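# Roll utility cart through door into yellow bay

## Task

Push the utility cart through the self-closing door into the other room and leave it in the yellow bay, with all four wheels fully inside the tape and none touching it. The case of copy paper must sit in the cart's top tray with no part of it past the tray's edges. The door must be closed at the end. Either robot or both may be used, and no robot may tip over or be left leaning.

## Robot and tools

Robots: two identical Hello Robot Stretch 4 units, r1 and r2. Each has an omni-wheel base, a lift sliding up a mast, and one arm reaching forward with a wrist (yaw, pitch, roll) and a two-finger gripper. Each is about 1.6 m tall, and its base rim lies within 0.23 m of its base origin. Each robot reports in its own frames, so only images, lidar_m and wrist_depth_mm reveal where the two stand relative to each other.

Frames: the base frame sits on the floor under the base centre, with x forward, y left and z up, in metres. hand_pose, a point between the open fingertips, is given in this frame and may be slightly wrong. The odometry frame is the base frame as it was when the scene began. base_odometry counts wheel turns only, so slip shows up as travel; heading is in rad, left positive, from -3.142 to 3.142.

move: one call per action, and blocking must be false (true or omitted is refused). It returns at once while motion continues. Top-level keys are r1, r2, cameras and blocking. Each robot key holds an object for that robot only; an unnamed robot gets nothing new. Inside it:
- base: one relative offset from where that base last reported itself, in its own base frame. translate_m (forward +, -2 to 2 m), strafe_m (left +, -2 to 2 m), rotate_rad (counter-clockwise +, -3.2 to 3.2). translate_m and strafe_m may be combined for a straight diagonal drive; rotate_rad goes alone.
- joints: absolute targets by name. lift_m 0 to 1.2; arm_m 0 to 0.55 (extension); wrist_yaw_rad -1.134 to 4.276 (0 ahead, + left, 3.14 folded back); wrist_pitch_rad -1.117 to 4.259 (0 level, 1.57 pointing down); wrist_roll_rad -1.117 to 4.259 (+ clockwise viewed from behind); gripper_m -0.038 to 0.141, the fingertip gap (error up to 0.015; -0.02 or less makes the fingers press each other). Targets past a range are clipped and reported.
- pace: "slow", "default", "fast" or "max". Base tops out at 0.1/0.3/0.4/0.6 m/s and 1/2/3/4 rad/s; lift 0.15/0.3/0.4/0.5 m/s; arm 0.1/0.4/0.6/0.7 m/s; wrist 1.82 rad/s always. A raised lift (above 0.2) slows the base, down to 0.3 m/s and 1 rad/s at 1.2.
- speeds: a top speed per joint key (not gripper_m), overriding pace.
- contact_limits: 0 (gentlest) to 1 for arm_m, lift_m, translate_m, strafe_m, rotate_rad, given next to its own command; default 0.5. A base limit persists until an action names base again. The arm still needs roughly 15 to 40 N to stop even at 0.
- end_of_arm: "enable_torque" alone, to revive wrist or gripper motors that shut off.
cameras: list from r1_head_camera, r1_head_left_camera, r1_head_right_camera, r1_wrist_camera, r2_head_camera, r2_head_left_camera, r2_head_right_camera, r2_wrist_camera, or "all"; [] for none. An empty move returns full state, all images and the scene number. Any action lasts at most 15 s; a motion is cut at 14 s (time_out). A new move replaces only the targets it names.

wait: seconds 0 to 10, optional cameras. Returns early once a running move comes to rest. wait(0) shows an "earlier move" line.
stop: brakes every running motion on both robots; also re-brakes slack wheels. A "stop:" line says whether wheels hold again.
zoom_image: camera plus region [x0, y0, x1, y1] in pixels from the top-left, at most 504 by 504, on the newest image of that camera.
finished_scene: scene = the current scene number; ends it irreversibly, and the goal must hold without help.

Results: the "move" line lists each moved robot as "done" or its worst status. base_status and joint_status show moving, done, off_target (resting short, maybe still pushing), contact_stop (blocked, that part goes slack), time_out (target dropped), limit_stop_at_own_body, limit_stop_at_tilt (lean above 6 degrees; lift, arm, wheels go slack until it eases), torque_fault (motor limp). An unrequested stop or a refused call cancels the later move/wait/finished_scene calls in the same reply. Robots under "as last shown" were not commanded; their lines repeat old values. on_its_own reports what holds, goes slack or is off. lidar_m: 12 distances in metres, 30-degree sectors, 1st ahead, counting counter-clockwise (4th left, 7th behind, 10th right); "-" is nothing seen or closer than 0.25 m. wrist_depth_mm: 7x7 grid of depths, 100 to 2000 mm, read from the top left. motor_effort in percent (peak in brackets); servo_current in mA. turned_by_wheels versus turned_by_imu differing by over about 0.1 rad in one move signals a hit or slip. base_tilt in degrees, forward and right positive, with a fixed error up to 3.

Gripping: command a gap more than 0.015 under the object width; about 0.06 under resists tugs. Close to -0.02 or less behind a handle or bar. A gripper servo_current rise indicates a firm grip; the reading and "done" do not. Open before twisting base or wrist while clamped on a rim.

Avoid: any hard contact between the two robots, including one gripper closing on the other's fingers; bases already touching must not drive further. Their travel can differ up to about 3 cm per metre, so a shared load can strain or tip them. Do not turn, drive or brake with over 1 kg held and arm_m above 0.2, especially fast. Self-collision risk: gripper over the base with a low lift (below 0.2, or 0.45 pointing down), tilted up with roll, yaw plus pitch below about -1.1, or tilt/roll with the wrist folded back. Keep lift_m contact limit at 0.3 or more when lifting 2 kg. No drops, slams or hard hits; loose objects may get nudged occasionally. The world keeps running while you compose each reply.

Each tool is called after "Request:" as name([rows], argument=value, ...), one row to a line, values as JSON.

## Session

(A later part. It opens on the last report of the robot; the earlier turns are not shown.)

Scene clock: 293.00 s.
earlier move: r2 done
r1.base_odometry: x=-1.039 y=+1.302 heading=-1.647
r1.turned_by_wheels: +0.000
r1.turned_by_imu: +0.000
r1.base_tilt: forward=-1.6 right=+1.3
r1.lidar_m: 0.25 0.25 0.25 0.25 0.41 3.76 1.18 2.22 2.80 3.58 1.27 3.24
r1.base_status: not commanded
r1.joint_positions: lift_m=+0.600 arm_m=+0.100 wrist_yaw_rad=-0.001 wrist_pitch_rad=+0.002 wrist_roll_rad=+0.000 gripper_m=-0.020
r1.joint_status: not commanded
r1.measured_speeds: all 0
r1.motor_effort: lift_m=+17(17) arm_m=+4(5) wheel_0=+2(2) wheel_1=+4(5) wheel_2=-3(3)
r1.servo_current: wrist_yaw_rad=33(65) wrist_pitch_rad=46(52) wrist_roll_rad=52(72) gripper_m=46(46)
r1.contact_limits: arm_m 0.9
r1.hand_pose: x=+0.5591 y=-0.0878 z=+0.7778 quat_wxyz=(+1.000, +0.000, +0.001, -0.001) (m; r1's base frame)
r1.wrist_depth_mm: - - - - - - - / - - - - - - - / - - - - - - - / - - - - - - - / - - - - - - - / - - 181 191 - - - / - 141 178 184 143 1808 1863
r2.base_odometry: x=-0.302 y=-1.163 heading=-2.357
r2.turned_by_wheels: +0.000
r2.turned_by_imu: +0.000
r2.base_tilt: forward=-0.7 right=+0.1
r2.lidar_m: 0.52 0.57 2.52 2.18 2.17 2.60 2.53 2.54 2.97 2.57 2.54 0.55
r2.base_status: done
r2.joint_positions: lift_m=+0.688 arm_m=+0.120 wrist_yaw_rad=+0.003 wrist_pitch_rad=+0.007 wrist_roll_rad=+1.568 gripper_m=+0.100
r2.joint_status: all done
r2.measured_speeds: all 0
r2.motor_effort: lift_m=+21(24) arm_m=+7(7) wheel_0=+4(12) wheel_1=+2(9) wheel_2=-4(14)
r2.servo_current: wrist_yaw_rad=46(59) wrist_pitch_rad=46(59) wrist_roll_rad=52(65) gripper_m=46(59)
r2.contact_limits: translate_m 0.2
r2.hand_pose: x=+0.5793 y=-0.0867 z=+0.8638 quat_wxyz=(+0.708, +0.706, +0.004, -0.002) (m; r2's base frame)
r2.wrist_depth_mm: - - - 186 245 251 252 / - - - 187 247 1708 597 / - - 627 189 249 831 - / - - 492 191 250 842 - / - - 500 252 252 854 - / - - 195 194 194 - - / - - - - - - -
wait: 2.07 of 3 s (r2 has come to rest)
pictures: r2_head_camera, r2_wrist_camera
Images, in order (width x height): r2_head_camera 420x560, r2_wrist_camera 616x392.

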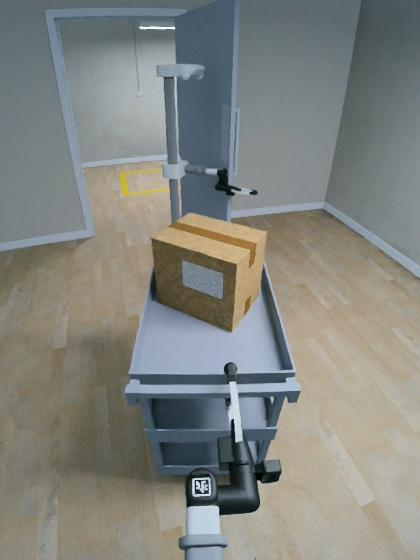

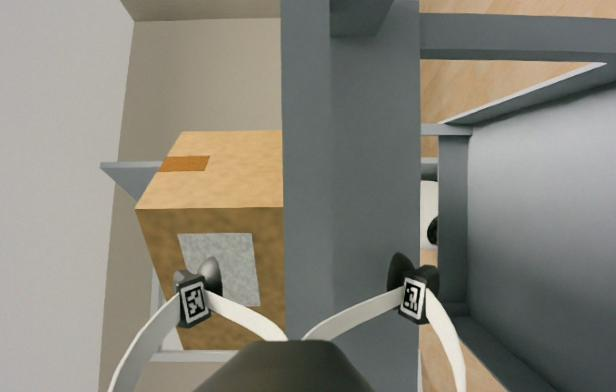

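Request:
move(blocking=false, r2={"base":{"translate_m":0.035,"strafe_m":0.03},"pace":"slow"})

Request:
wait(seconds=1.5)

Request:
move(blocking=false, r2={"joints":{"gripper_m":-0.03}})

Request:
wait(seconds=2, cameras=["r2_head_camera","r2_wrist_camera"])

Scene clock: 301.20 s.
move: r2 moving
r1: as last shown
r1.lidar_m: 0.25 0.25 0.26 0.25 0.41 3.80 1.19 2.26 2.79 3.54 1.26 3.26
r1.motor_effort: lift_m=+17(17) arm_m=+4(5) wheel_0=+2(2) wheel_1=+4(4) wheel_2=-3(3)
r1.servo_current: wrist_yaw_rad=39(72) wrist_pitch_rad=39(46) wrist_roll_rad=59(59) gripper_m=39(52)
r1.contact_limits: arm_m 0.9
r1.wrist_depth_mm: - - - - - - - / - - - - - - - / - - - - - - - / - - - - - - - / - - - - - - - / - - 181 191 - - - / - 140 177 183 144 1808 1921
r2.base_odometry: x=-0.303 y=-1.176 heading=-2.357
r2.turned_by_wheels: +0.000
r2.turned_by_imu: +0.000
r2.base_tilt: forward=-0.7 right=+0.1
r2.lidar_m: 0.55 0.54 2.52 2.19 2.18 2.54 2.56 2.57 2.99 2.57 2.57 0.55
r2.base_status: translate_m moving; strafe_m moving
r2.joint_positions: lift_m=+0.688 arm_m=+0.120 wrist_yaw_rad=+0.003 wrist_pitch_rad=+0.007 wrist_roll_rad=+1.568 gripper_m=+0.100
r2.joint_status: not commanded
r2.measured_speeds: translate_m=+0.039 strafe_m=+0.034 rotate_rad=-0.003 lift_m=+0.000 arm_m=+0.000 wrist_yaw_rad=+0.000 wrist_pitch_rad=+0.000 wrist_roll_rad=+0.000
r2.motor_effort: lift_m=+21(21) arm_m=+7(7) wheel_0=-2(7) wheel_1=+8(9) wheel_2=-8(10)
r2.servo_current: wrist_yaw_rad=46(52) wrist_pitch_rad=59(59) wrist_roll_rad=59(59) gripper_m=52(52)
r2.hand_pose: x=+0.5793 y=-0.0867 z=+0.8638 quat_wxyz=(+0.708, +0.706, +0.004, -0.002) (m; r2's base frame)
r2.wrist_depth_mm: - - - 178 236 251 249 / - - - 179 237 1576 1118 / - - 597 181 240 831 - / - - 473 183 242 842 - / - - 496 183 244 842 - / - - 195 185 194 - - / - - - - - - -
pictures: none

Scene clock: 302.30 s.
earlier move: r2 done
r1.base_odometry: x=-1.039 y=+1.302 heading=-1.647
r1.turned_by_wheels: +0.000
r1.turned_by_imu: +0.000
r1.base_tilt: forward=-1.6 right=+1.3
r1.lidar_m: 0.25 0.25 0.25 0.25 0.38 3.79 1.19 2.26 2.81 3.54 1.24 3.25
r1.base_status: not commanded
r1.joint_positions: lift_m=+0.600 arm_m=+0.100 wrist_yaw_rad=-0.001 wrist_pitch_rad=+0.002 wrist_roll_rad=+0.000 gripper_m=-0.020
r1.joint_status: not commanded
r1.measured_speeds: all 0
r1.motor_effort: lift_m=+17(17) arm_m=+4(5) wheel_0=+2(2) wheel_1=+4(4) wheel_2=-3(3)
r1.servo_current: wrist_yaw_rad=33(72) wrist_pitch_rad=46(52) wrist_roll_rad=46(78) gripper_m=39(52)
r1.contact_limits: arm_m 0.9
r1.hand_pose: x=+0.5591 y=-0.0878 z=+0.7778 quat_wxyz=(+1.000, +0.000, +0.001, -0.001) (m; r1's base frame)
r1.wrist_depth_mm: - - - - - - - / - - - - - - - / - - - - - - - / - - - - - - - / - - - - - - - / - - 181 191 - - - / - 141 178 183 143 1756 1863
r2.base_odometry: x=-0.306 y=-1.208 heading=-2.358
r2.turned_by_wheels: +0.000
r2.turned_by_imu: +0.000
r2.base_tilt: forward=-0.7 right=+0.1
r2.lidar_m: 0.52 0.55 2.51 2.17 2.16 2.53 2.60 2.62 2.96 2.59 2.59 0.56
r2.base_status: done
r2.joint_positions: lift_m=+0.688 arm_m=+0.120 wrist_yaw_rad=-0.003 wrist_pitch_rad=+0.007 wrist_roll_rad=+1.568 gripper_m=+0.100
r2.joint_status: not commanded
r2.measured_speeds: all 0
r2.motor_effort: lift_m=+21(21) arm_m=+7(7) wheel_0=-6(9) wheel_1=+4(9) wheel_2=-8(14)
r2.servo_current: wrist_yaw_rad=52(59) wrist_pitch_rad=46(59) wrist_roll_rad=46(65) gripper_m=46(52)
r2.hand_pose: x=+0.5788 y=-0.0884 z=+0.8638 quat_wxyz=(+0.708, +0.706, +0.001, -0.004) (m; r2's base frame)
r2.wrist_depth_mm: - - - 180 239 1537 1138 / - - - 181 241 1576 - / - - 585 182 242 842 - / - - 473 182 242 842 - / - - 504 183 243 - - / - - 195 184 197 - - / - - - - - 1618 -
wait: 1.10 of 1.5 s (r2 has come to rest)
pictures: none

Scene clock: 302.80 s.
move: r2 moving
r1: as last shown
r1.lidar_m: 0.25 0.25 0.25 0.25 0.42 3.77 1.17 2.24 2.80 3.56 1.24 3.25
r1.servo_current: wrist_yaw_rad=39(65) wrist_pitch_rad=52(52) wrist_roll_rad=59(59) gripper_m=39(46)
r1.contact_limits: arm_m 0.9
r1.wrist_depth_mm: - - - - - - - / - - - - - - - / - - - - - - - / - - - - - - - / - - - - - - - / - - 181 191 - - - / - 140 178 184 144 1756 1863
r2.base_odometry: x=-0.306 y=-1.208 heading=-2.358
r2.turned_by_wheels: +0.000
r2.turned_by_imu: +0.000
r2.base_tilt: forward=-0.7 right=+0.1
r2.lidar_m: 0.51 0.55 2.48 2.15 2.15 2.53 2.59 2.60 2.96 2.60 2.58 0.55
r2.base_status: not commanded
r2.joint_positions: lift_m=+0.688 arm_m=+0.120 wrist_yaw_rad=-0.003 wrist_pitch_rad=+0.007 wrist_roll_rad=+1.568 gripper_m=+0.083
r2.joint_status: gripper_m moving
r2.measured_speeds: all 0
r2.motor_effort: lift_m=+21(21) arm_m=+7(7) wheel_0=-6(6) wheel_1=+4(4) wheel_2=-8(9)
r2.servo_current: wrist_yaw_rad=59(59) wrist_pitch_rad=52(59) wrist_roll_rad=46(65) gripper_m=130(130)
r2.hand_pose: x=+0.5788 y=-0.0884 z=+0.8638 quat_wxyz=(+0.708, +0.706, +0.001, -0.004) (m; r2's base frame)
r2.wrist_depth_mm: - - - 180 240 1537 1160 / - - - 181 242 1708 - / - - 585 182 242 820 - / - - 480 182 243 842 - / - - 500 184 243 854 - / - - 196 184 193 - - / - - - - - 1661 -
pictures: none

Scene clock: 304.30 s.
earlier move: r2 done
r1.base_odometry: x=-1.039 y=+1.302 heading=-1.647
r1.turned_by_wheels: +0.000
r1.turned_by_imu: +0.000
r1.base_tilt: forward=-1.6 right=+1.3
r1.lidar_m: 0.25 0.25 0.25 0.25 0.38 3.74 1.18 2.22 2.81 3.55 1.24 3.21
r1.base_status: not commanded
r1.joint_positions: lift_m=+0.600 arm_m=+0.100 wrist_yaw_rad=-0.001 wrist_pitch_rad=+0.002 wrist_roll_rad=+0.000 gripper_m=-0.020
r1.joint_status: not commanded
r1.measured_speeds: all 0
r1.motor_effort: lift_m=+17(17) arm_m=+4(5) wheel_0=+2(2) wheel_1=+4(5) wheel_2=-3(3)
r1.servo_current: wrist_yaw_rad=52(72) wrist_pitch_rad=33(52) wrist_roll_rad=33(65) gripper_m=39(52)
r1.contact_limits: arm_m 0.9
r1.hand_pose: x=+0.5591 y=-0.0878 z=+0.7778 quat_wxyz=(+1.000, +0.000, +0.001, -0.001) (m; r1's base frame)
r1.wrist_depth_mm: - - - - - - - / - - - - - - - / - - - - - - - / - - - - - - - / - - - - - - - / - - 181 191 - - - / - 140 177 183 143 1708 1863
r2.base_odometry: x=-0.306 y=-1.208 heading=-2.357
r2.turned_by_wheels: +0.001
r2.turned_by_imu: +0.001
r2.base_tilt: forward=-0.6 right=+0.1
r2.lidar_m: 0.48 0.55 2.48 2.17 2.16 2.50 2.60 2.60 2.99 2.57 2.58 0.54
r2.base_status: not commanded
r2.joint_positions: lift_m=+0.688 arm_m=+0.120 wrist_yaw_rad=+0.001 wrist_pitch_rad=+0.007 wrist_roll_rad=+1.568 gripper_m=-0.028
r2.joint_status: all done
r2.measured_speeds: all 0
r2.motor_effort: lift_m=+21(21) arm_m=+5(7) wheel_0=-4(6) wheel_1=+3(4) wheel_2=-3(9)
r2.servo_current: wrist_yaw_rad=52(65) wrist_pitch_rad=52(59) wrist_roll_rad=46(65) gripper_m=137(280)
r2.hand_pose: x=+0.5793 y=-0.0872 z=+0.8638 quat_wxyz=(+0.708, +0.706, +0.003, -0.002) (m; r2's base frame)
r2.wrist_depth_mm: - - - 165 224 1661 1205 / - - - 167 226 1537 - / - - 539 168 228 831 - / - - 459 228 229 831 - / - - 508 171 232 842 - / - - 185 172 180 - - / - - - - 236 1576 -
wait: 1.50 of 2 s (r2 has come to rest)
pictures: r2_head_camera, r2_wrist_camera
Images, in order (width x height): r2_head_camera 420x560, r2_wrist_camera 616x392.

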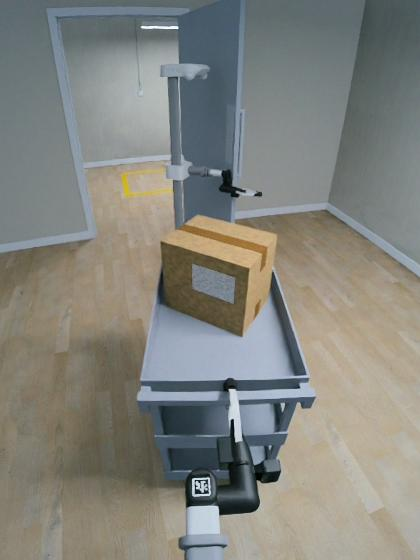

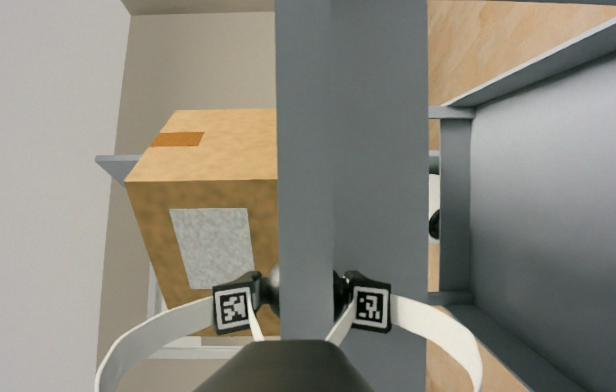

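Request:
move(blocking=false, r2={"base":{"translate_m":-0.3},"pace":"slow","contact_limits":{"translate_m":0.8}})

Request:
wait(seconds=5, cameras=["r2_head_camera","r1_head_left_camera","r1_head_right_camera"])

Scene clock: 308.03 s.
move: r2 moving
r1: as last shown
r1.lidar_m: 0.25 0.25 0.25 0.25 0.38 3.76 1.20 2.21 2.80 3.53 1.27 3.24
r1.motor_effort: lift_m=+17(17) arm_m=+5(5) wheel_0=+2(2) wheel_1=+4(5) wheel_2=-3(3)
r1.servo_current: wrist_yaw_rad=46(59) wrist_pitch_rad=39(52) wrist_roll_rad=59(59) gripper_m=39(52)
r1.contact_limits: arm_m 0.9
r1.wrist_depth_mm: - - - - - - - / - - - - - - - / - - - - - - - / - - - - - - - / - - - - - - - / - - 181 191 - - - / - 141 178 183 144 1808 1808
r2.base_odometry: x=-0.297 y=-1.200 heading=-2.357
r2.turned_by_wheels: +0.000
r2.turned_by_imu: +0.001
r2.base_tilt: forward=-0.6 right=+0.0
r2.lidar_m: 0.53 0.56 2.48 2.17 2.15 2.55 2.57 2.58 3.00 2.60 2.60 0.54
r2.base_status: translate_m moving
r2.joint_positions: lift_m=+0.688 arm_m=+0.120 wrist_yaw_rad=+0.001 wrist_pitch_rad=+0.007 wrist_roll_rad=+1.568 gripper_m=-0.028
r2.joint_status: not commanded
r2.measured_speeds: translate_m=-0.048 strafe_m=+0.000 rotate_rad=+0.002 lift_m=+0.000 arm_m=+0.000 wrist_yaw_rad=+0.000 wrist_pitch_rad=+0.000 wrist_roll_rad=+0.000
r2.motor_effort: lift_m=+21(21) arm_m=+3(5) wheel_0=-6(8) wheel_1=-7(9) wheel_2=+13(15)
r2.servo_current: wrist_yaw_rad=46(52) wrist_pitch_rad=52(52) wrist_roll_rad=46(52) gripper_m=130(137)
r2.contact_limits: translate_m 0.8
r2.hand_pose: x=+0.5794 y=-0.0870 z=+0.8638 quat_wxyz=(+0.708, +0.706, +0.003, -0.002) (m; r2's base frame)
r2.wrist_depth_mm: - - - 165 224 1708 1160 / - - - 166 226 1537 - / - - 535 168 229 831 - / - - 459 229 230 831 - / - - 517 171 233 831 - / - - 186 173 179 - - / - - - - 236 1618 -
pictures: none

Scene clock: 311.83 s.
earlier move: r2 done
r1.base_odometry: x=-1.039 y=+1.302 heading=-1.647
r1.turned_by_wheels: +0.000
r1.turned_by_imu: +0.000
r1.base_tilt: forward=-1.6 right=+1.3
r1.lidar_m: 0.25 0.25 0.26 0.25 0.37 3.75 1.17 2.23 2.81 3.54 1.55 3.25
r1.base_status: not commanded
r1.joint_positions: lift_m=+0.600 arm_m=+0.100 wrist_yaw_rad=-0.001 wrist_pitch_rad=+0.002 wrist_roll_rad=+0.000 gripper_m=-0.020
r1.joint_status: not commanded
r1.measured_speeds: all 0
r1.motor_effort: lift_m=+17(17) arm_m=+4(5) wheel_0=+2(2) wheel_1=+4(5) wheel_2=-3(3)
r1.servo_current: wrist_yaw_rad=33(72) wrist_pitch_rad=46(52) wrist_roll_rad=52(65) gripper_m=39(52)
r1.contact_limits: arm_m 0.9
r1.hand_pose: x=+0.5591 y=-0.0878 z=+0.7778 quat_wxyz=(+1.000, +0.000, +0.001, -0.001) (m; r1's base frame)
r1.wrist_depth_mm: - - - - - - - / - - - - - - - / - - - - - - - / - - - - - - - / - - - - - - - / - - 181 191 - - - / - 140 178 183 144 1863 1863
r2.base_odometry: x=-0.094 y=-0.997 heading=-2.357
r2.turned_by_wheels: +0.000
r2.turned_by_imu: +0.002
r2.base_tilt: forward=-0.7 right=+0.0
r2.lidar_m: 0.50 0.56 2.43 2.10 2.05 2.44 2.31 2.32 2.69 2.64 2.66 0.55
r2.base_status: done
r2.joint_positions: lift_m=+0.688 arm_m=+0.120 wrist_yaw_rad=+0.003 wrist_pitch_rad=+0.007 wrist_roll_rad=+1.568 gripper_m=-0.028
r2.joint_status: not commanded
r2.measured_speeds: all 0
r2.motor_effort: lift_m=+21(21) arm_m=-3(5) wheel_0=+0(8) wheel_1=-4(9) wheel_2=+8(15)
r2.servo_current: wrist_yaw_rad=33(59) wrist_pitch_rad=46(59) wrist_roll_rad=52(59) gripper_m=124(143)
r2.contact_limits: translate_m 0.8
r2.hand_pose: x=+0.5795 y=-0.0866 z=+0.8638 quat_wxyz=(+0.708, +0.706, +0.004, -0.002) (m; r2's base frame)
r2.wrist_depth_mm: - - - 169 229 1661 1182 / - - - 170 229 1618 - / - - 574 170 230 831 - / - - 462 229 231 831 - / - - 504 171 231 831 - / - - 185 171 179 - - / - - - - 234 554 -
wait: 3.80 of 5 s (r2 has come to rest)
pictures: r1_head_left_camera, r1_head_right_camera, r2_head_camera
Images, in order (width x height): r1_head_left_camera 420x672, r1_head_right_camera 420x672, r2_head_camera 420x560.

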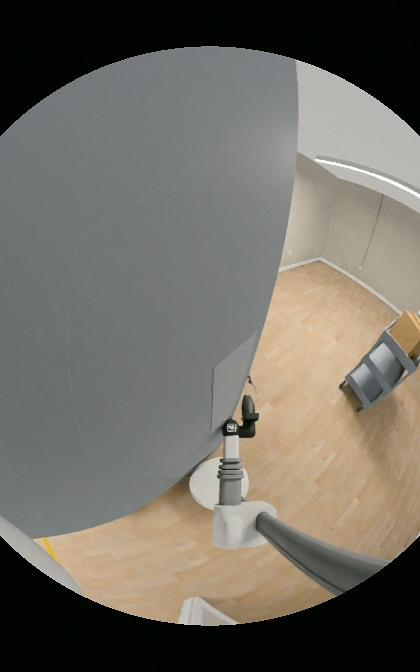

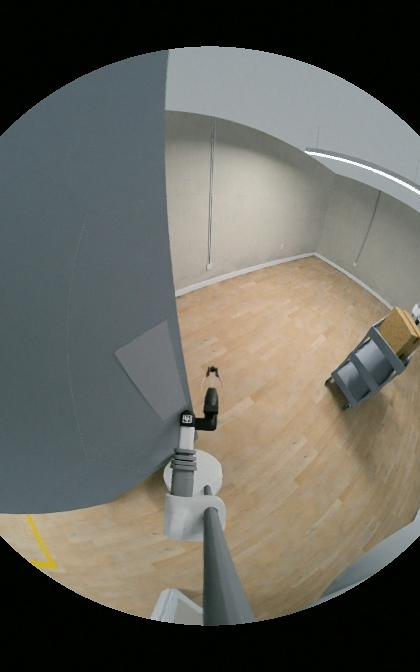

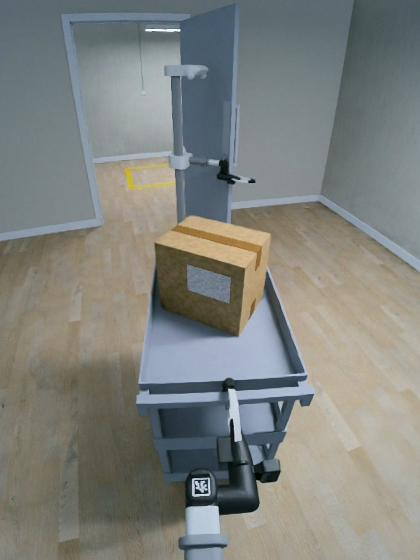

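Request:
move(blocking=false, r1={"base":{"translate_m":0.25,"strafe_m":-0.17},"pace":"slow","contact_limits":{"translate_m":0.7}}, r2={"base":{"rotate_rad":0.23},"pace":"slow","contact_limits":{"rotate_rad":0.9}})

Request:
wait(seconds=4)

Request:
wait(seconds=3, cameras=["r2_head_camera","r1_head_left_camera","r1_head_right_camera","r2_head_left_camera"])

Scene clock: 322.20 s.
move: r1 moving; r2 moving
r1.base_odometry: x=-1.048 y=+1.291 heading=-1.647
r1.turned_by_wheels: +0.000
r1.turned_by_imu: +0.000
r1.base_tilt: forward=-1.6 right=+1.2
r1.lidar_m: 0.25 0.25 0.26 0.25 0.40 3.80 1.20 2.25 2.83 3.55 1.54 3.20
r1.base_status: translate_m moving; strafe_m moving
r1.joint_positions: lift_m=+0.600 arm_m=+0.100 wrist_yaw_rad=-0.001 wrist_pitch_rad=+0.002 wrist_roll_rad=+0.000 gripper_m=-0.020
r1.joint_status: not commanded
r1.measured_speeds: translate_m=+0.045 strafe_m=-0.030 rotate_rad=+0.004 lift_m=+0.000 arm_m=+0.000 wrist_yaw_rad=+0.000 wrist_pitch_rad=+0.000 wrist_roll_rad=+0.000
r1.motor_effort: lift_m=+17(17) arm_m=+4(5) wheel_0=+7(8) wheel_1=+4(5) wheel_2=-10(10)
r1.servo_current: wrist_yaw_rad=52(65) wrist_pitch_rad=39(46) wrist_roll_rad=59(59) gripper_m=46(52)
r1.contact_limits: arm_m 0.9; translate_m 0.7
r1.hand_pose: x=+0.5591 y=-0.0878 z=+0.7778 quat_wxyz=(+1.000, +0.000, +0.001, -0.001) (m; r1's base frame)
r1.wrist_depth_mm: - - - - - - - / - - - - - - - / - - - - - - - / - - - - - - - / - - - - - - - / - - 181 191 - - - / - 141 177 183 143 1808 1808
r2.base_odometry: x=-0.094 y=-0.997 heading=-2.234
r2.turned_by_wheels: +0.123
r2.turned_by_imu: +0.119
r2.base_tilt: forward=-0.6 right=+0.1
r2.lidar_m: 0.52 3.43 2.28 2.07 2.10 2.56 2.29 2.34 2.90 2.65 2.71 0.53
r2.base_status: rotate_rad moving
r2.joint_positions: lift_m=+0.688 arm_m=+0.120 wrist_yaw_rad=-0.008 wrist_pitch_rad=+0.005 wrist_roll_rad=+1.568 gripper_m=-0.028
r2.joint_status: not commanded
r2.measured_speeds: translate_m=-0.001 strafe_m=-0.001 rotate_rad=+0.472 lift_m=+0.000 arm_m=+0.000 wrist_yaw_rad=+0.000 wrist_pitch_rad=-0.018 wrist_roll_rad=+0.000
r2.motor_effort: lift_m=+21(21) arm_m=-3(4) wheel_0=-16(16) wheel_1=-10(10) wheel_2=-14(14)
r2.servo_current: wrist_yaw_rad=46(65) wrist_pitch_rad=46(52) wrist_roll_rad=52(52) gripper_m=117(130)
r2.contact_limits: rotate_rad 0.9
r2.hand_pose: x=+0.5785 y=-0.0898 z=+0.8646 quat_wxyz=(+0.708, +0.706, -0.001, -0.005) (m; r2's base frame)
r2.wrist_depth_mm: - - - 151 207 1537 549 / - - 591 154 211 732 - / - - 455 156 215 809 - / - - 469 160 220 - - / - - 539 164 225 - - / - - 185 167 180 - - / - - - - 235 1576 492
pictures: none

Scene clock: 322.93 s.
earlier move: r1 moving; r2 done
r1.base_odometry: x=-1.089 y=+1.242 heading=-1.645
r1.turned_by_wheels: +0.003
r1.turned_by_imu: +0.002
r1.base_tilt: forward=-1.6 right=+1.3
r1.lidar_m: 0.25 0.25 0.25 0.25 0.40 3.84 1.25 2.40 2.83 1.60 1.46 3.18
r1.base_status: translate_m moving; strafe_m moving
r1.joint_positions: lift_m=+0.600 arm_m=+0.100 wrist_yaw_rad=-0.001 wrist_pitch_rad=+0.002 wrist_roll_rad=+0.000 gripper_m=-0.020
r1.joint_status: not commanded
r1.measured_speeds: translate_m=+0.071 strafe_m=-0.065 rotate_rad=+0.028 lift_m=+0.000 arm_m=+0.000 wrist_yaw_rad=+0.000 wrist_pitch_rad=+0.000 wrist_roll_rad=+0.000
r1.motor_effort: lift_m=+17(17) arm_m=+4(5) wheel_0=+15(15) wheel_1=+25(25) wheel_2=-25(25)
r1.servo_current: wrist_yaw_rad=46(65) wrist_pitch_rad=46(52) wrist_roll_rad=39(59) gripper_m=46(52)
r1.contact_limits: arm_m 0.9; translate_m 0.7
r1.hand_pose: x=+0.5591 y=-0.0878 z=+0.7778 quat_wxyz=(+1.000, +0.000, +0.001, -0.001) (m; r1's base frame)
r1.wrist_depth_mm: - - - - - - - / - - - - - - - / - - - - - - - / - - - - - - - / - - - - - - - / - - 181 191 - - - / - 140 178 183 144 1808 1863
r2.base_odometry: x=-0.094 y=-0.997 heading=-2.128
r2.turned_by_wheels: +0.106
r2.turned_by_imu: +0.104
r2.base_tilt: forward=-0.7 right=+0.1
r2.lidar_m: 0.55 3.02 2.20 2.08 2.15 2.44 2.30 2.40 2.79 2.67 2.74 0.50
r2.base_status: done
r2.joint_positions: lift_m=+0.688 arm_m=+0.120 wrist_yaw_rad=-0.002 wrist_pitch_rad=+0.003 wrist_roll_rad=+1.568 gripper_m=-0.029
r2.joint_status: not commanded
r2.measured_speeds: all 0
r2.motor_effort: lift_m=+21(21) arm_m=+4(5) wheel_0=+0(16) wheel_1=-4(10) wheel_2=-6(14)
r2.servo_current: wrist_yaw_rad=39(72) wrist_pitch_rad=46(52) wrist_roll_rad=46(65) gripper_m=98(130)
r2.contact_limits: rotate_rad 0.9
r2.hand_pose: x=+0.5791 y=-0.0880 z=+0.8651 quat_wxyz=(+0.708, +0.706, +0.000, -0.002) (m; r2's base frame)
r2.wrist_depth_mm: - - 473 115 170 - - / - 424 404 122 178 - - / - - 452 129 190 - - / - - 549 139 202 - - / - - - 149 217 - - / - - 186 159 180 1661 521 / - - - - 250 1661 1229
wait: 0.73 of 4 s (r2 has come to rest)
pictures: none

Scene clock: 324.47 s.
earlier move: r1 contact_stop
r1.base_odometry: x=-1.123 y=+1.239 heading=-1.572
r1.turned_by_wheels: +0.073
r1.turned_by_imu: +0.072
r1.base_tilt: forward=-1.6 right=+1.3
r1.lidar_m: 0.25 0.27 0.25 0.25 0.46 1.33 1.28 2.78 2.86 1.44 1.43 2.97
r1.base_status: translate_m contact_stop (by the wheels' count: +0.068 of +0.250); strafe_m contact_stop (by the wheels' count: -0.079 of -0.170)
r1.joint_positions: lift_m=+0.600 arm_m=+0.100 wrist_yaw_rad=-0.001 wrist_pitch_rad=+0.002 wrist_roll_rad=+0.000 gripper_m=-0.020
r1.joint_status: not commanded
r1.measured_speeds: all 0
r1.on_its_own: the wheels are slack since a contact_stop
r1.motor_effort: lift_m=+17(17) arm_m=+4(5) wheel_0=+0(18) wheel_1=+0(34) wheel_2=+0(28)
r1.servo_current: wrist_yaw_rad=59(65) wrist_pitch_rad=46(52) wrist_roll_rad=39(65) gripper_m=39(52)
r1.contact_limits: arm_m 0.9; translate_m 0.7
r1.hand_pose: x=+0.5591 y=-0.0878 z=+0.7778 quat_wxyz=(+1.000, +0.000, +0.001, -0.001) (m; r1's base frame)
r1.wrist_depth_mm: - - - - - - - / - - - - - - - / - - - - - - - / - - - - - - - / - - - - - - - / - - 181 191 - - - / - 140 178 183 144 1808 1863
r2.base_odometry: x=-0.094 y=-0.997 heading=-2.128
r2.turned_by_wheels: +0.000
r2.turned_by_imu: +0.000
r2.base_tilt: forward=-0.7 right=+0.1
r2.lidar_m: 0.53 3.02 2.16 2.07 2.15 2.44 2.29 2.37 2.80 2.65 2.75 0.48
r2.base_status: done
r2.joint_positions: lift_m=+0.688 arm_m=+0.120 wrist_yaw_rad=-0.002 wrist_pitch_rad=+0.003 wrist_roll_rad=+1.568 gripper_m=-0.029
r2.joint_status: not commanded
r2.measured_speeds: all 0
r2.motor_effort: lift_m=+21(21) arm_m=+4(5) wheel_0=+0(16) wheel_1=-3(10) wheel_2=-6(14)
r2.servo_current: wrist_yaw_rad=46(72) wrist_pitch_rad=39(52) wrist_roll_rad=39(65) gripper_m=98(130)
r2.contact_limits: rotate_rad 0.9
r2.hand_pose: x=+0.5791 y=-0.0880 z=+0.8651 quat_wxyz=(+0.708, +0.706, +0.000, -0.002) (m; r2's base frame)
r2.wrist_depth_mm: - - 469 115 170 - - / - 421 404 122 178 - - / - - 452 129 190 - - / - - 549 139 203 - - / - - - 149 217 - - / - - 186 159 180 1708 521 / - - - - 250 1661 1229
wait: 1.53 of 3 s (r1 has come to rest)
pictures: r1_head_left_camera, r1_head_right_camera, r2_head_camera, r2_head_left_camera
Images, in order (width x height): r1_head_left_camera 420x672, r1_head_right_camera 420x672, r2_head_camera 420x560, r2_head_left_camera 420x672.

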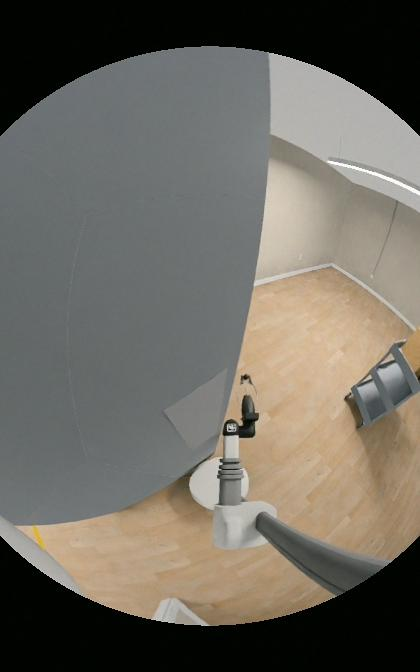

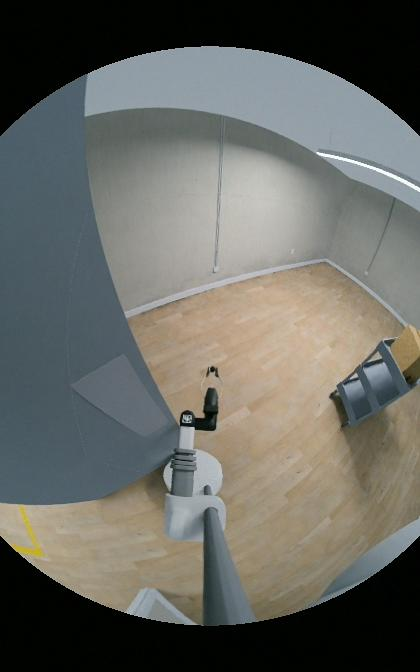

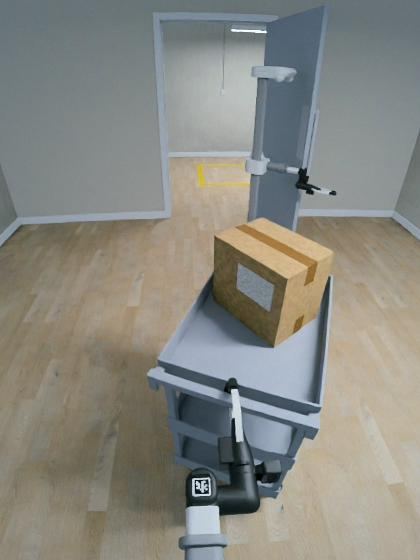

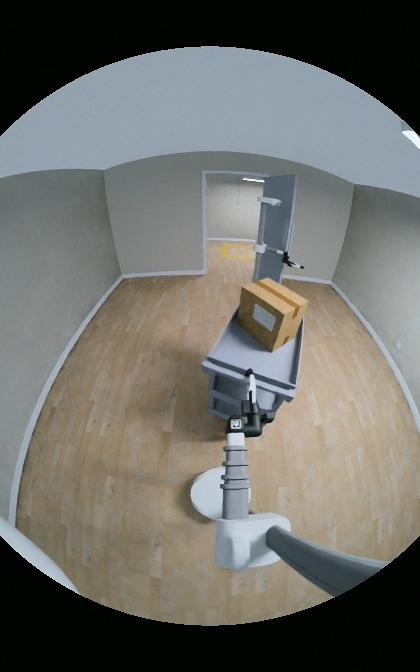

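Request:
move(blocking=false, r1={"base":{"translate_m":0.08,"strafe_m":-0.22},"pace":"slow","contact_limits":{"translate_m":0.7}}, r2={"base":{"strafe_m":-0.25},"pace":"slow","contact_limits":{"strafe_m":0.9}})

Request:
wait(seconds=4)

Request:
wait(seconds=2, cameras=["r2_head_camera","r1_head_left_camera","r1_head_right_camera"])

Scene clock: 333.73 s.
move: r1 moving; r2 moving
r1.base_odometry: x=-1.135 y=+1.235 heading=-1.572
r1.turned_by_wheels: +0.000
r1.turned_by_imu: +0.000
r1.base_tilt: forward=-1.6 right=+1.3
r1.lidar_m: 0.25 0.25 0.25 0.25 0.49 1.32 1.27 2.76 2.85 1.43 1.42 2.95
r1.base_status: translate_m moving; strafe_m moving
r1.joint_positions: lift_m=+0.600 arm_m=+0.100 wrist_yaw_rad=-0.001 wrist_pitch_rad=+0.002 wrist_roll_rad=+0.000 gripper_m=-0.020
r1.joint_status: not commanded
r1.measured_speeds: translate_m=+0.016 strafe_m=-0.046 rotate_rad=+0.000 lift_m=+0.000 arm_m=+0.000 wrist_yaw_rad=+0.000 wrist_pitch_rad=+0.000 wrist_roll_rad=+0.000
r1.motor_effort: lift_m=+17(17) arm_m=+4(5) wheel_0=+10(10) wheel_1=-1(4) wheel_2=-6(7)
r1.servo_current: wrist_yaw_rad=46(59) wrist_pitch_rad=39(46) wrist_roll_rad=39(59) gripper_m=46(52)
r1.contact_limits: arm_m 0.9; translate_m 0.7
r1.hand_pose: x=+0.5591 y=-0.0878 z=+0.7778 quat_wxyz=(+1.000, +0.000, +0.001, -0.001) (m; r1's base frame)
r1.wrist_depth_mm: - - - - - - - / - - - - - - - / - - - - - - - / - - - - - - - / - - - - - - - / - - 182 191 - - - / - 141 178 183 143 1756 1808
r2.base_odometry: x=-0.106 y=-0.989 heading=-2.127
r2.turned_by_wheels: +0.000
r2.turned_by_imu: +0.001
r2.base_tilt: forward=-0.7 right=+0.0
r2.lidar_m: 0.53 3.06 2.23 2.07 2.15 2.40 2.29 2.38 2.76 2.64 2.74 0.47
r2.base_status: strafe_m moving
r2.joint_positions: lift_m=+0.688 arm_m=+0.120 wrist_yaw_rad=-0.002 wrist_pitch_rad=+0.003 wrist_roll_rad=+1.568 gripper_m=-0.029
r2.joint_status: not commanded
r2.measured_speeds: translate_m=+0.000 strafe_m=-0.056 rotate_rad=+0.003 lift_m=+0.000 arm_m=+0.000 wrist_yaw_rad=+0.000 wrist_pitch_rad=+0.000 wrist_roll_rad=+0.000
r2.motor_effort: lift_m=+21(21) arm_m=+4(5) wheel_0=+6(12) wheel_1=-8(8) wheel_2=-1(5)
r2.servo_current: wrist_yaw_rad=46(59) wrist_pitch_rad=39(46) wrist_roll_rad=52(59) gripper_m=91(104)
r2.contact_limits: strafe_m 0.9
r2.hand_pose: x=+0.5791 y=-0.0880 z=+0.8651 quat_wxyz=(+0.708, +0.706, +0.000, -0.002) (m; r2's base frame)
r2.wrist_depth_mm: - - 477 116 171 - - / - 427 410 123 179 - - / - 480 445 131 190 - - / - - 544 140 202 - - / - - - 149 217 - - / - - 186 158 180 1708 500 / - - - - 249 1618 1205
pictures: none

Scene clock: 336.83 s.
earlier move: r1 done; r2 moving
r1.base_odometry: x=-1.343 y=+1.160 heading=-1.572
r1.turned_by_wheels: +0.000
r1.turned_by_imu: -0.001
r1.base_tilt: forward=-1.6 right=+1.3
r1.lidar_m: 2.12 2.00 1.69 0.25 0.49 1.39 1.51 2.72 2.81 1.21 1.16 2.99
r1.base_status: done
r1.joint_positions: lift_m=+0.600 arm_m=+0.100 wrist_yaw_rad=-0.001 wrist_pitch_rad=+0.002 wrist_roll_rad=+0.000 gripper_m=-0.020
r1.joint_status: not commanded
r1.measured_speeds: all 0
r1.motor_effort: lift_m=+17(17) arm_m=+4(5) wheel_0=+1(11) wheel_1=+2(4) wheel_2=-4(7)
r1.servo_current: wrist_yaw_rad=46(72) wrist_pitch_rad=46(52) wrist_roll_rad=59(72) gripper_m=46(52)
r1.contact_limits: arm_m 0.9; translate_m 0.7
r1.hand_pose: x=+0.5591 y=-0.0878 z=+0.7778 quat_wxyz=(+1.000, +0.000, +0.001, -0.001) (m; r1's base frame)
r1.wrist_depth_mm: - - - - - - - / - - - - - - - / - - - - - - - / - - - - - - - / - - - - - - - / - - 181 191 - - - / - 140 177 183 143 1756 1808
r2.base_odometry: x=-0.306 y=-0.865 heading=-2.128
r2.turned_by_wheels: +0.000
r2.turned_by_imu: +0.001
r2.base_tilt: forward=-0.7 right=+0.1
r2.lidar_m: 0.50 0.55 2.46 2.32 2.38 2.41 2.30 2.37 2.52 2.41 2.49 0.53
r2.base_status: strafe_m moving
r2.joint_positions: lift_m=+0.688 arm_m=+0.120 wrist_yaw_rad=+0.003 wrist_pitch_rad=+0.003 wrist_roll_rad=+1.568 gripper_m=-0.029
r2.joint_status: not commanded
r2.measured_speeds: all 0
r2.motor_effort: lift_m=+21(21) arm_m=+5(5) wheel_0=+3(13) wheel_1=-4(8) wheel_2=+0(5)
r2.servo_current: wrist_yaw_rad=52(65) wrist_pitch_rad=39(52) wrist_roll_rad=39(59) gripper_m=98(104)
r2.contact_limits: strafe_m 0.9
r2.hand_pose: x=+0.5795 y=-0.0865 z=+0.8652 quat_wxyz=(+0.708, +0.706, +0.002, +0.000) (m; r2's base frame)
r2.wrist_depth_mm: - - - 161 219 1576 1182 / - - - 163 221 1499 - / - - 525 163 224 809 - / - - 462 166 225 820 - / - - 512 167 227 831 - / - - 189 168 181 - - / - - - - 231 1756 -
wait: 3.10 of 4 s (r1 has come to rest)
pictures: none

Scene clock: 336.87 s.
earlier move: r2 done
r1.base_odometry: x=-1.343 y=+1.160 heading=-1.572
r1.turned_by_wheels: +0.000
r1.turned_by_imu: +0.000
r1.base_tilt: forward=-1.6 right=+1.3
r1.lidar_m: 2.12 1.99 1.69 0.25 0.50 1.39 1.54 2.71 2.81 1.20 1.16 3.03
r1.base_status: done
r1.joint_positions: lift_m=+0.600 arm_m=+0.100 wrist_yaw_rad=-0.001 wrist_pitch_rad=+0.002 wrist_roll_rad=+0.000 gripper_m=-0.020
r1.joint_status: not commanded
r1.measured_speeds: all 0
r1.motor_effort: lift_m=+17(17) arm_m=+5(5) wheel_0=+1(11) wheel_1=+2(4) wheel_2=-4(7)
r1.servo_current: wrist_yaw_rad=39(72) wrist_pitch_rad=46(52) wrist_roll_rad=46(72) gripper_m=46(52)
r1.contact_limits: arm_m 0.9; translate_m 0.7
r1.hand_pose: x=+0.5591 y=-0.0878 z=+0.7778 quat_wxyz=(+1.000, +0.000, +0.001, -0.001) (m; r1's base frame)
r1.wrist_depth_mm: - - - - - - - / - - - - - - - / - - - - - - - / - - - - - - - / - - - - - - - / - - 181 191 - - - / - 140 177 183 144 1863 1921
r2.base_odometry: x=-0.306 y=-0.865 heading=-2.128
r2.turned_by_wheels: +0.000
r2.turned_by_imu: +0.000
r2.base_tilt: forward=-0.7 right=+0.1
r2.lidar_m: 0.51 0.55 2.44 2.31 2.39 2.42 2.32 2.38 2.53 2.40 2.50 0.53
r2.base_status: done
r2.joint_positions: lift_m=+0.688 arm_m=+0.120 wrist_yaw_rad=+0.003 wrist_pitch_rad=+0.003 wrist_roll_rad=+1.568 gripper_m=-0.029
r2.joint_status: not commanded
r2.measured_speeds: all 0
r2.motor_effort: lift_m=+21(21) arm_m=+4(5) wheel_0=+5(13) wheel_1=-4(8) wheel_2=+0(5)
r2.servo_current: wrist_yaw_rad=52(65) wrist_pitch_rad=39(52) wrist_roll_rad=59(59) gripper_m=104(104)
r2.contact_limits: strafe_m 0.9
r2.hand_pose: x=+0.5795 y=-0.0865 z=+0.8652 quat_wxyz=(+0.708, +0.706, +0.002, +0.000) (m; r2's base frame)
r2.wrist_depth_mm: - - - 161 219 1618 1182 / - - - 163 222 1499 - / - - 525 165 224 820 - / - - 459 166 225 831 - / - - 512 167 227 809 - / - - 189 169 181 - - / - - - - 230 1808 -
wait: 0.03 of 2 s (r2 has come to rest)
pictures: r1_head_left_camera, r1_head_right_camera, r2_head_camera
Images, in order (width x height): r1_head_left_camera 420x672, r1_head_right_camera 420x672, r2_head_camera 420x560.

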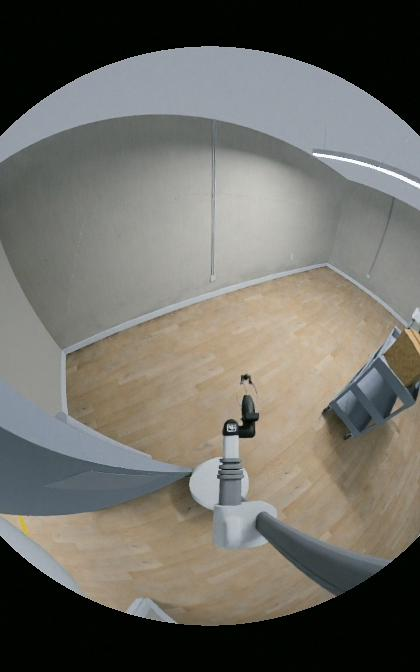

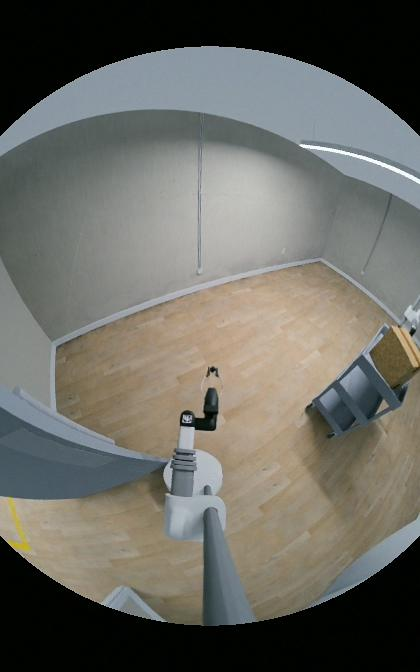

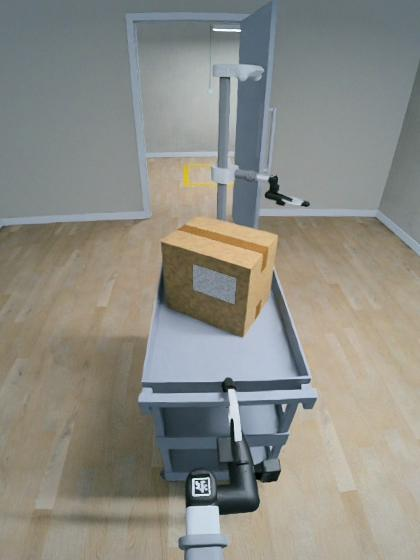

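Request:
wait(seconds=0, cameras=["r2_head_left_camera","r2_head_camera","r1_head_camera"])

Request:
zoom_image(camera="r2_head_left_camera", region=[150, 150, 350, 350])

Scene clock: 366.93 s.
r1.base_odometry: x=-1.343 y=+1.160 heading=-1.572
r1.turned_by_wheels: +0.000
r1.turned_by_imu: +0.000
r1.base_tilt: forward=-1.6 right=+1.2
r1.lidar_m: 2.13 2.01 1.72 0.25 0.54 1.35 1.54 2.73 2.81 1.21 1.14 3.01
r1.base_status: done
r1.joint_positions: lift_m=+0.600 arm_m=+0.100 wrist_yaw_rad=-0.001 wrist_pitch_rad=+0.002 wrist_roll_rad=+0.000 gripper_m=-0.020
r1.joint_status: not commanded
r1.measured_speeds: all 0
r1.motor_effort: lift_m=+17(17) arm_m=+4(5) wheel_0=+1(11) wheel_1=+2(4) wheel_2=-4(7)
r1.servo_current: wrist_yaw_rad=65(72) wrist_pitch_rad=52(52) wrist_roll_rad=39(72) gripper_m=46(52)
r1.contact_limits: arm_m 0.9; translate_m 0.7
r1.hand_pose: x=+0.5591 y=-0.0878 z=+0.7778 quat_wxyz=(+1.000, +0.000, +0.001, -0.001) (m; r1's base frame)
r1.wrist_depth_mm: - - - - - - - / - - - - - - - / - - - - - - - / - - - - - - - / - - - - - - - / - - 182 190 - - - / - 141 178 183 143 1756 1863
r2.base_odometry: x=-0.306 y=-0.865 heading=-2.128
r2.turned_by_wheels: +0.000
r2.turned_by_imu: +0.000
r2.base_tilt: forward=-0.7 right=+0.1
r2.lidar_m: 0.50 0.53 2.44 2.31 2.39 2.43 2.30 2.39 2.52 2.41 2.49 0.53
r2.base_status: done
r2.joint_positions: lift_m=+0.688 arm_m=+0.120 wrist_yaw_rad=+0.003 wrist_pitch_rad=+0.003 wrist_roll_rad=+1.568 gripper_m=-0.029
r2.joint_status: not commanded
r2.measured_speeds: all 0
r2.motor_effort: lift_m=+21(21) arm_m=+5(5) wheel_0=+4(13) wheel_1=-4(8) wheel_2=+0(5)
r2.servo_current: wrist_yaw_rad=46(65) wrist_pitch_rad=39(52) wrist_roll_rad=46(59) gripper_m=104(104)
r2.contact_limits: strafe_m 0.9
r2.hand_pose: x=+0.5795 y=-0.0865 z=+0.8652 quat_wxyz=(+0.708, +0.706, +0.002, +0.000) (m; r2's base frame)
r2.wrist_depth_mm: - - - 161 220 1618 1182 / - - - 163 222 1464 - / - - 530 164 223 809 - / - - 459 166 224 820 - / - - 512 167 228 842 - / - - 190 169 181 - - / - - - - 231 1756 -
pictures: r1_head_camera, r2_head_camera, r2_head_left_camera
Images, in order (width x height): r1_head_camera 420x560, r2_head_camera 420x560, r2_head_left_camera 420x672.

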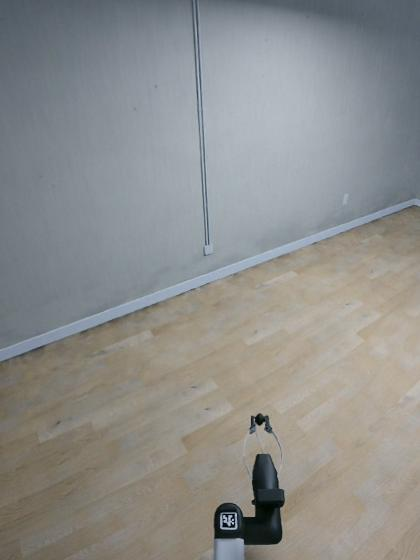

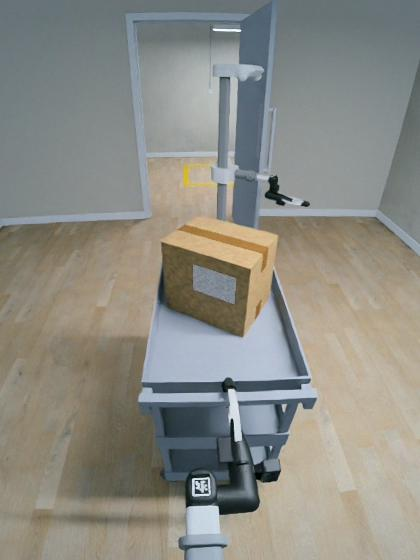

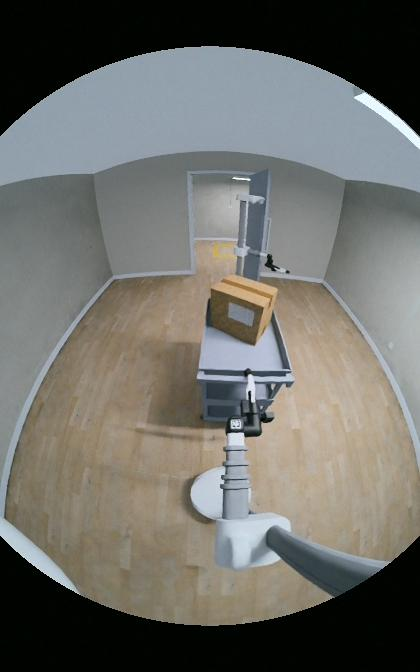

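Scaled by 2.520 from the camera's 420x672 image, which has a finer 600x960 frame.

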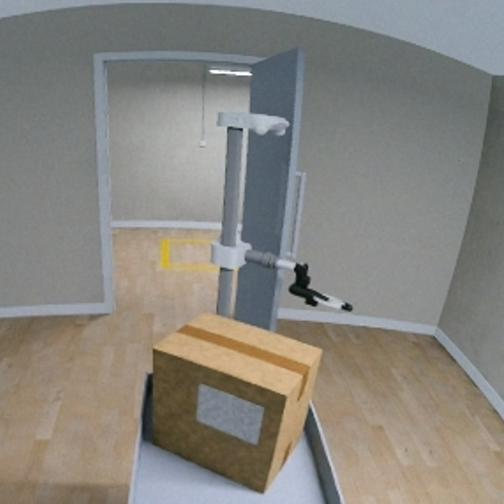

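Request:
move(blocking=false, r1={"base":{"translate_m":0.14,"strafe_m":0.12},"pace":"slow","contact_limits":{"translate_m":0.6}})

Request:
wait(seconds=4, cameras=["r2_head_camera","r1_head_left_camera","r1_head_right_camera","r2_head_left_camera"])

Scene clock: 376.23 s.
move: r1 moving
r1.base_odometry: x=-1.335 y=+1.149 heading=-1.573
r1.turned_by_wheels: -0.001
r1.turned_by_imu: -0.001
r1.base_tilt: forward=-1.6 right=+1.3
r1.lidar_m: 2.10 1.99 1.70 0.25 0.46 1.42 1.55 2.72 2.83 1.21 1.16 3.00
r1.base_status: translate_m moving; strafe_m moving
r1.joint_positions: lift_m=+0.600 arm_m=+0.100 wrist_yaw_rad=-0.001 wrist_pitch_rad=+0.002 wrist_roll_rad=+0.000 gripper_m=-0.020
r1.joint_status: not commanded
r1.measured_speeds: translate_m=+0.040 strafe_m=+0.033 rotate_rad=+0.004 lift_m=+0.000 arm_m=+0.000 wrist_yaw_rad=+0.000 wrist_pitch_rad=+0.000 wrist_roll_rad=+0.000
r1.motor_effort: lift_m=+17(17) arm_m=+5(5) wheel_0=-13(14) wheel_1=+11(12) wheel_2=-6(8)
r1.servo_current: wrist_yaw_rad=65(65) wrist_pitch_rad=39(46) wrist_roll_rad=39(59) gripper_m=39(46)
r1.contact_limits: arm_m 0.9; translate_m 0.6
r1.hand_pose: x=+0.5591 y=-0.0878 z=+0.7778 quat_wxyz=(+1.000, +0.000, +0.001, -0.001) (m; r1's base frame)
r1.wrist_depth_mm: - - - - - - - / - - - - - - - / - - - - - - - / - - - - - - - / - - - - - - - / - - 181 191 - - - / - 140 177 183 143 1808 1863
r2: as last shown
r2.lidar_m: 0.51 0.56 2.44 2.30 2.40 2.40 2.30 2.40 2.50 2.40 2.50 0.53
r2.motor_effort: lift_m=+21(21) arm_m=+4(4) wheel_0=+4(5) wheel_1=-4(4) wheel_2=+0(0)
r2.servo_current: wrist_yaw_rad=46(59) wrist_pitch_rad=46(46) wrist_roll_rad=46(59) gripper_m=98(98)
r2.contact_limits: strafe_m 0.9
r2.wrist_depth_mm: - - - 161 220 1618 1182 / - - - 163 221 1537 - / - - 525 165 223 809 - / - - 459 166 224 820 - / - - 517 167 226 820 - / - - 190 168 181 - - / - - - - 232 1808 -
pictures: none

Scene clock: 378.80 s.
earlier move: r1 contact_stop
r1.base_odometry: x=-1.266 y=+1.050 heading=-1.516
r1.turned_by_wheels: +0.056
r1.turned_by_imu: +0.070
r1.base_tilt: forward=-1.6 right=+1.3
r1.lidar_m: 1.94 1.89 1.59 0.25 0.45 1.46 1.65 2.85 2.99 1.20 1.17 2.62
r1.base_status: translate_m contact_stop (by the wheels' count: +0.109 of +0.140); strafe_m contact_stop (by the wheels' count: +0.078 of +0.120)
r1.joint_positions: lift_m=+0.600 arm_m=+0.100 wrist_yaw_rad=-0.001 wrist_pitch_rad=+0.002 wrist_roll_rad=+0.000 gripper_m=-0.020
r1.joint_status: not commanded
r1.measured_speeds: all 0
r1.on_its_own: the wheels are slack since a contact_stop
r1.motor_effort: lift_m=+17(17) arm_m=-1(5) wheel_0=+0(16) wheel_1=+0(30) wheel_2=+0(23)
r1.servo_current: wrist_yaw_rad=52(72) wrist_pitch_rad=46(52) wrist_roll_rad=39(65) gripper_m=39(52)
r1.contact_limits: arm_m 0.9; translate_m 0.6
r1.hand_pose: x=+0.5592 y=-0.0877 z=+0.7778 quat_wxyz=(+1.000, +0.000, +0.001, -0.001) (m; r1's base frame)
r1.wrist_depth_mm: - - - - - - - / - - - - - - - / - - - - - - - / - - - - - - - / - - - - - - - / - - 181 191 - - - / - - 164 148 143 1808 1921
r2.base_odometry: x=-0.306 y=-0.865 heading=-2.128
r2.turned_by_wheels: +0.000
r2.turned_by_imu: +0.000
r2.base_tilt: forward=-0.6 right=+0.1
r2.lidar_m: 0.50 0.57 2.47 2.30 2.40 2.43 2.30 2.39 2.52 2.41 2.49 0.53
r2.base_status: not commanded
r2.joint_positions: lift_m=+0.688 arm_m=+0.120 wrist_yaw_rad=+0.003 wrist_pitch_rad=+0.003 wrist_roll_rad=+1.568 gripper_m=-0.029
r2.joint_status: not commanded
r2.measured_speeds: all 0
r2.motor_effort: lift_m=+21(21) arm_m=+5(5) wheel_0=+4(5) wheel_1=-4(5) wheel_2=+0(0)
r2.servo_current: wrist_yaw_rad=52(72) wrist_pitch_rad=39(46) wrist_roll_rad=46(65) gripper_m=98(104)
r2.contact_limits: strafe_m 0.9
r2.hand_pose: x=+0.5795 y=-0.0865 z=+0.8652 quat_wxyz=(+0.708, +0.706, +0.002, +0.000) (m; r2's base frame)
r2.wrist_depth_mm: - - - 162 220 1618 1205 / - - - 163 222 1618 - / - - 521 164 224 809 - / - - 459 166 225 831 - / - - 512 167 227 831 - / - - 190 168 181 - - / - - - - 230 1756 -
wait: 2.57 of 4 s (r1 has come to rest)
pictures: r1_head_left_camera, r1_head_right_camera, r2_head_camera, r2_head_left_camera
Images, in order (width x height): r1_head_left_camera 420x672, r1_head_right_camera 420x672, r2_head_camera 420x560, r2_head_left_camera 420x672.

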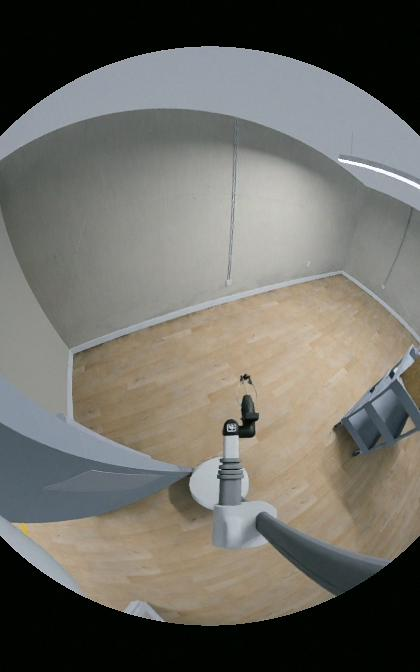

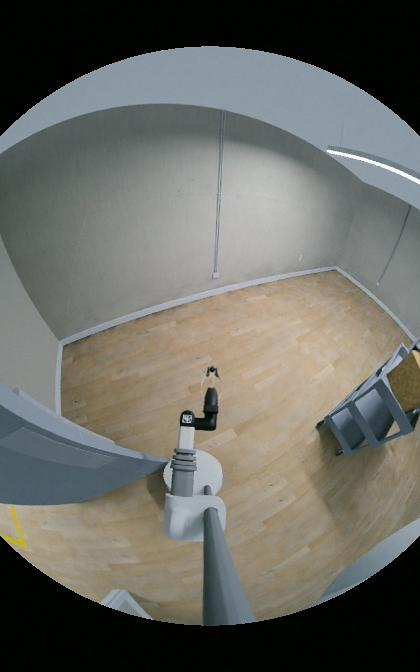

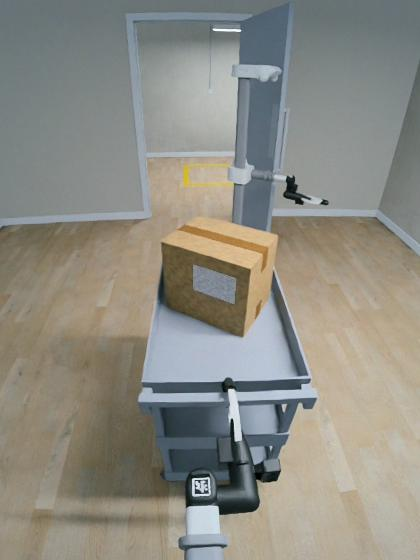

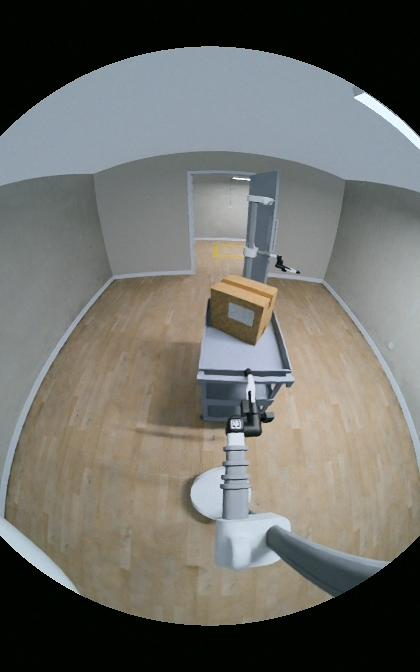

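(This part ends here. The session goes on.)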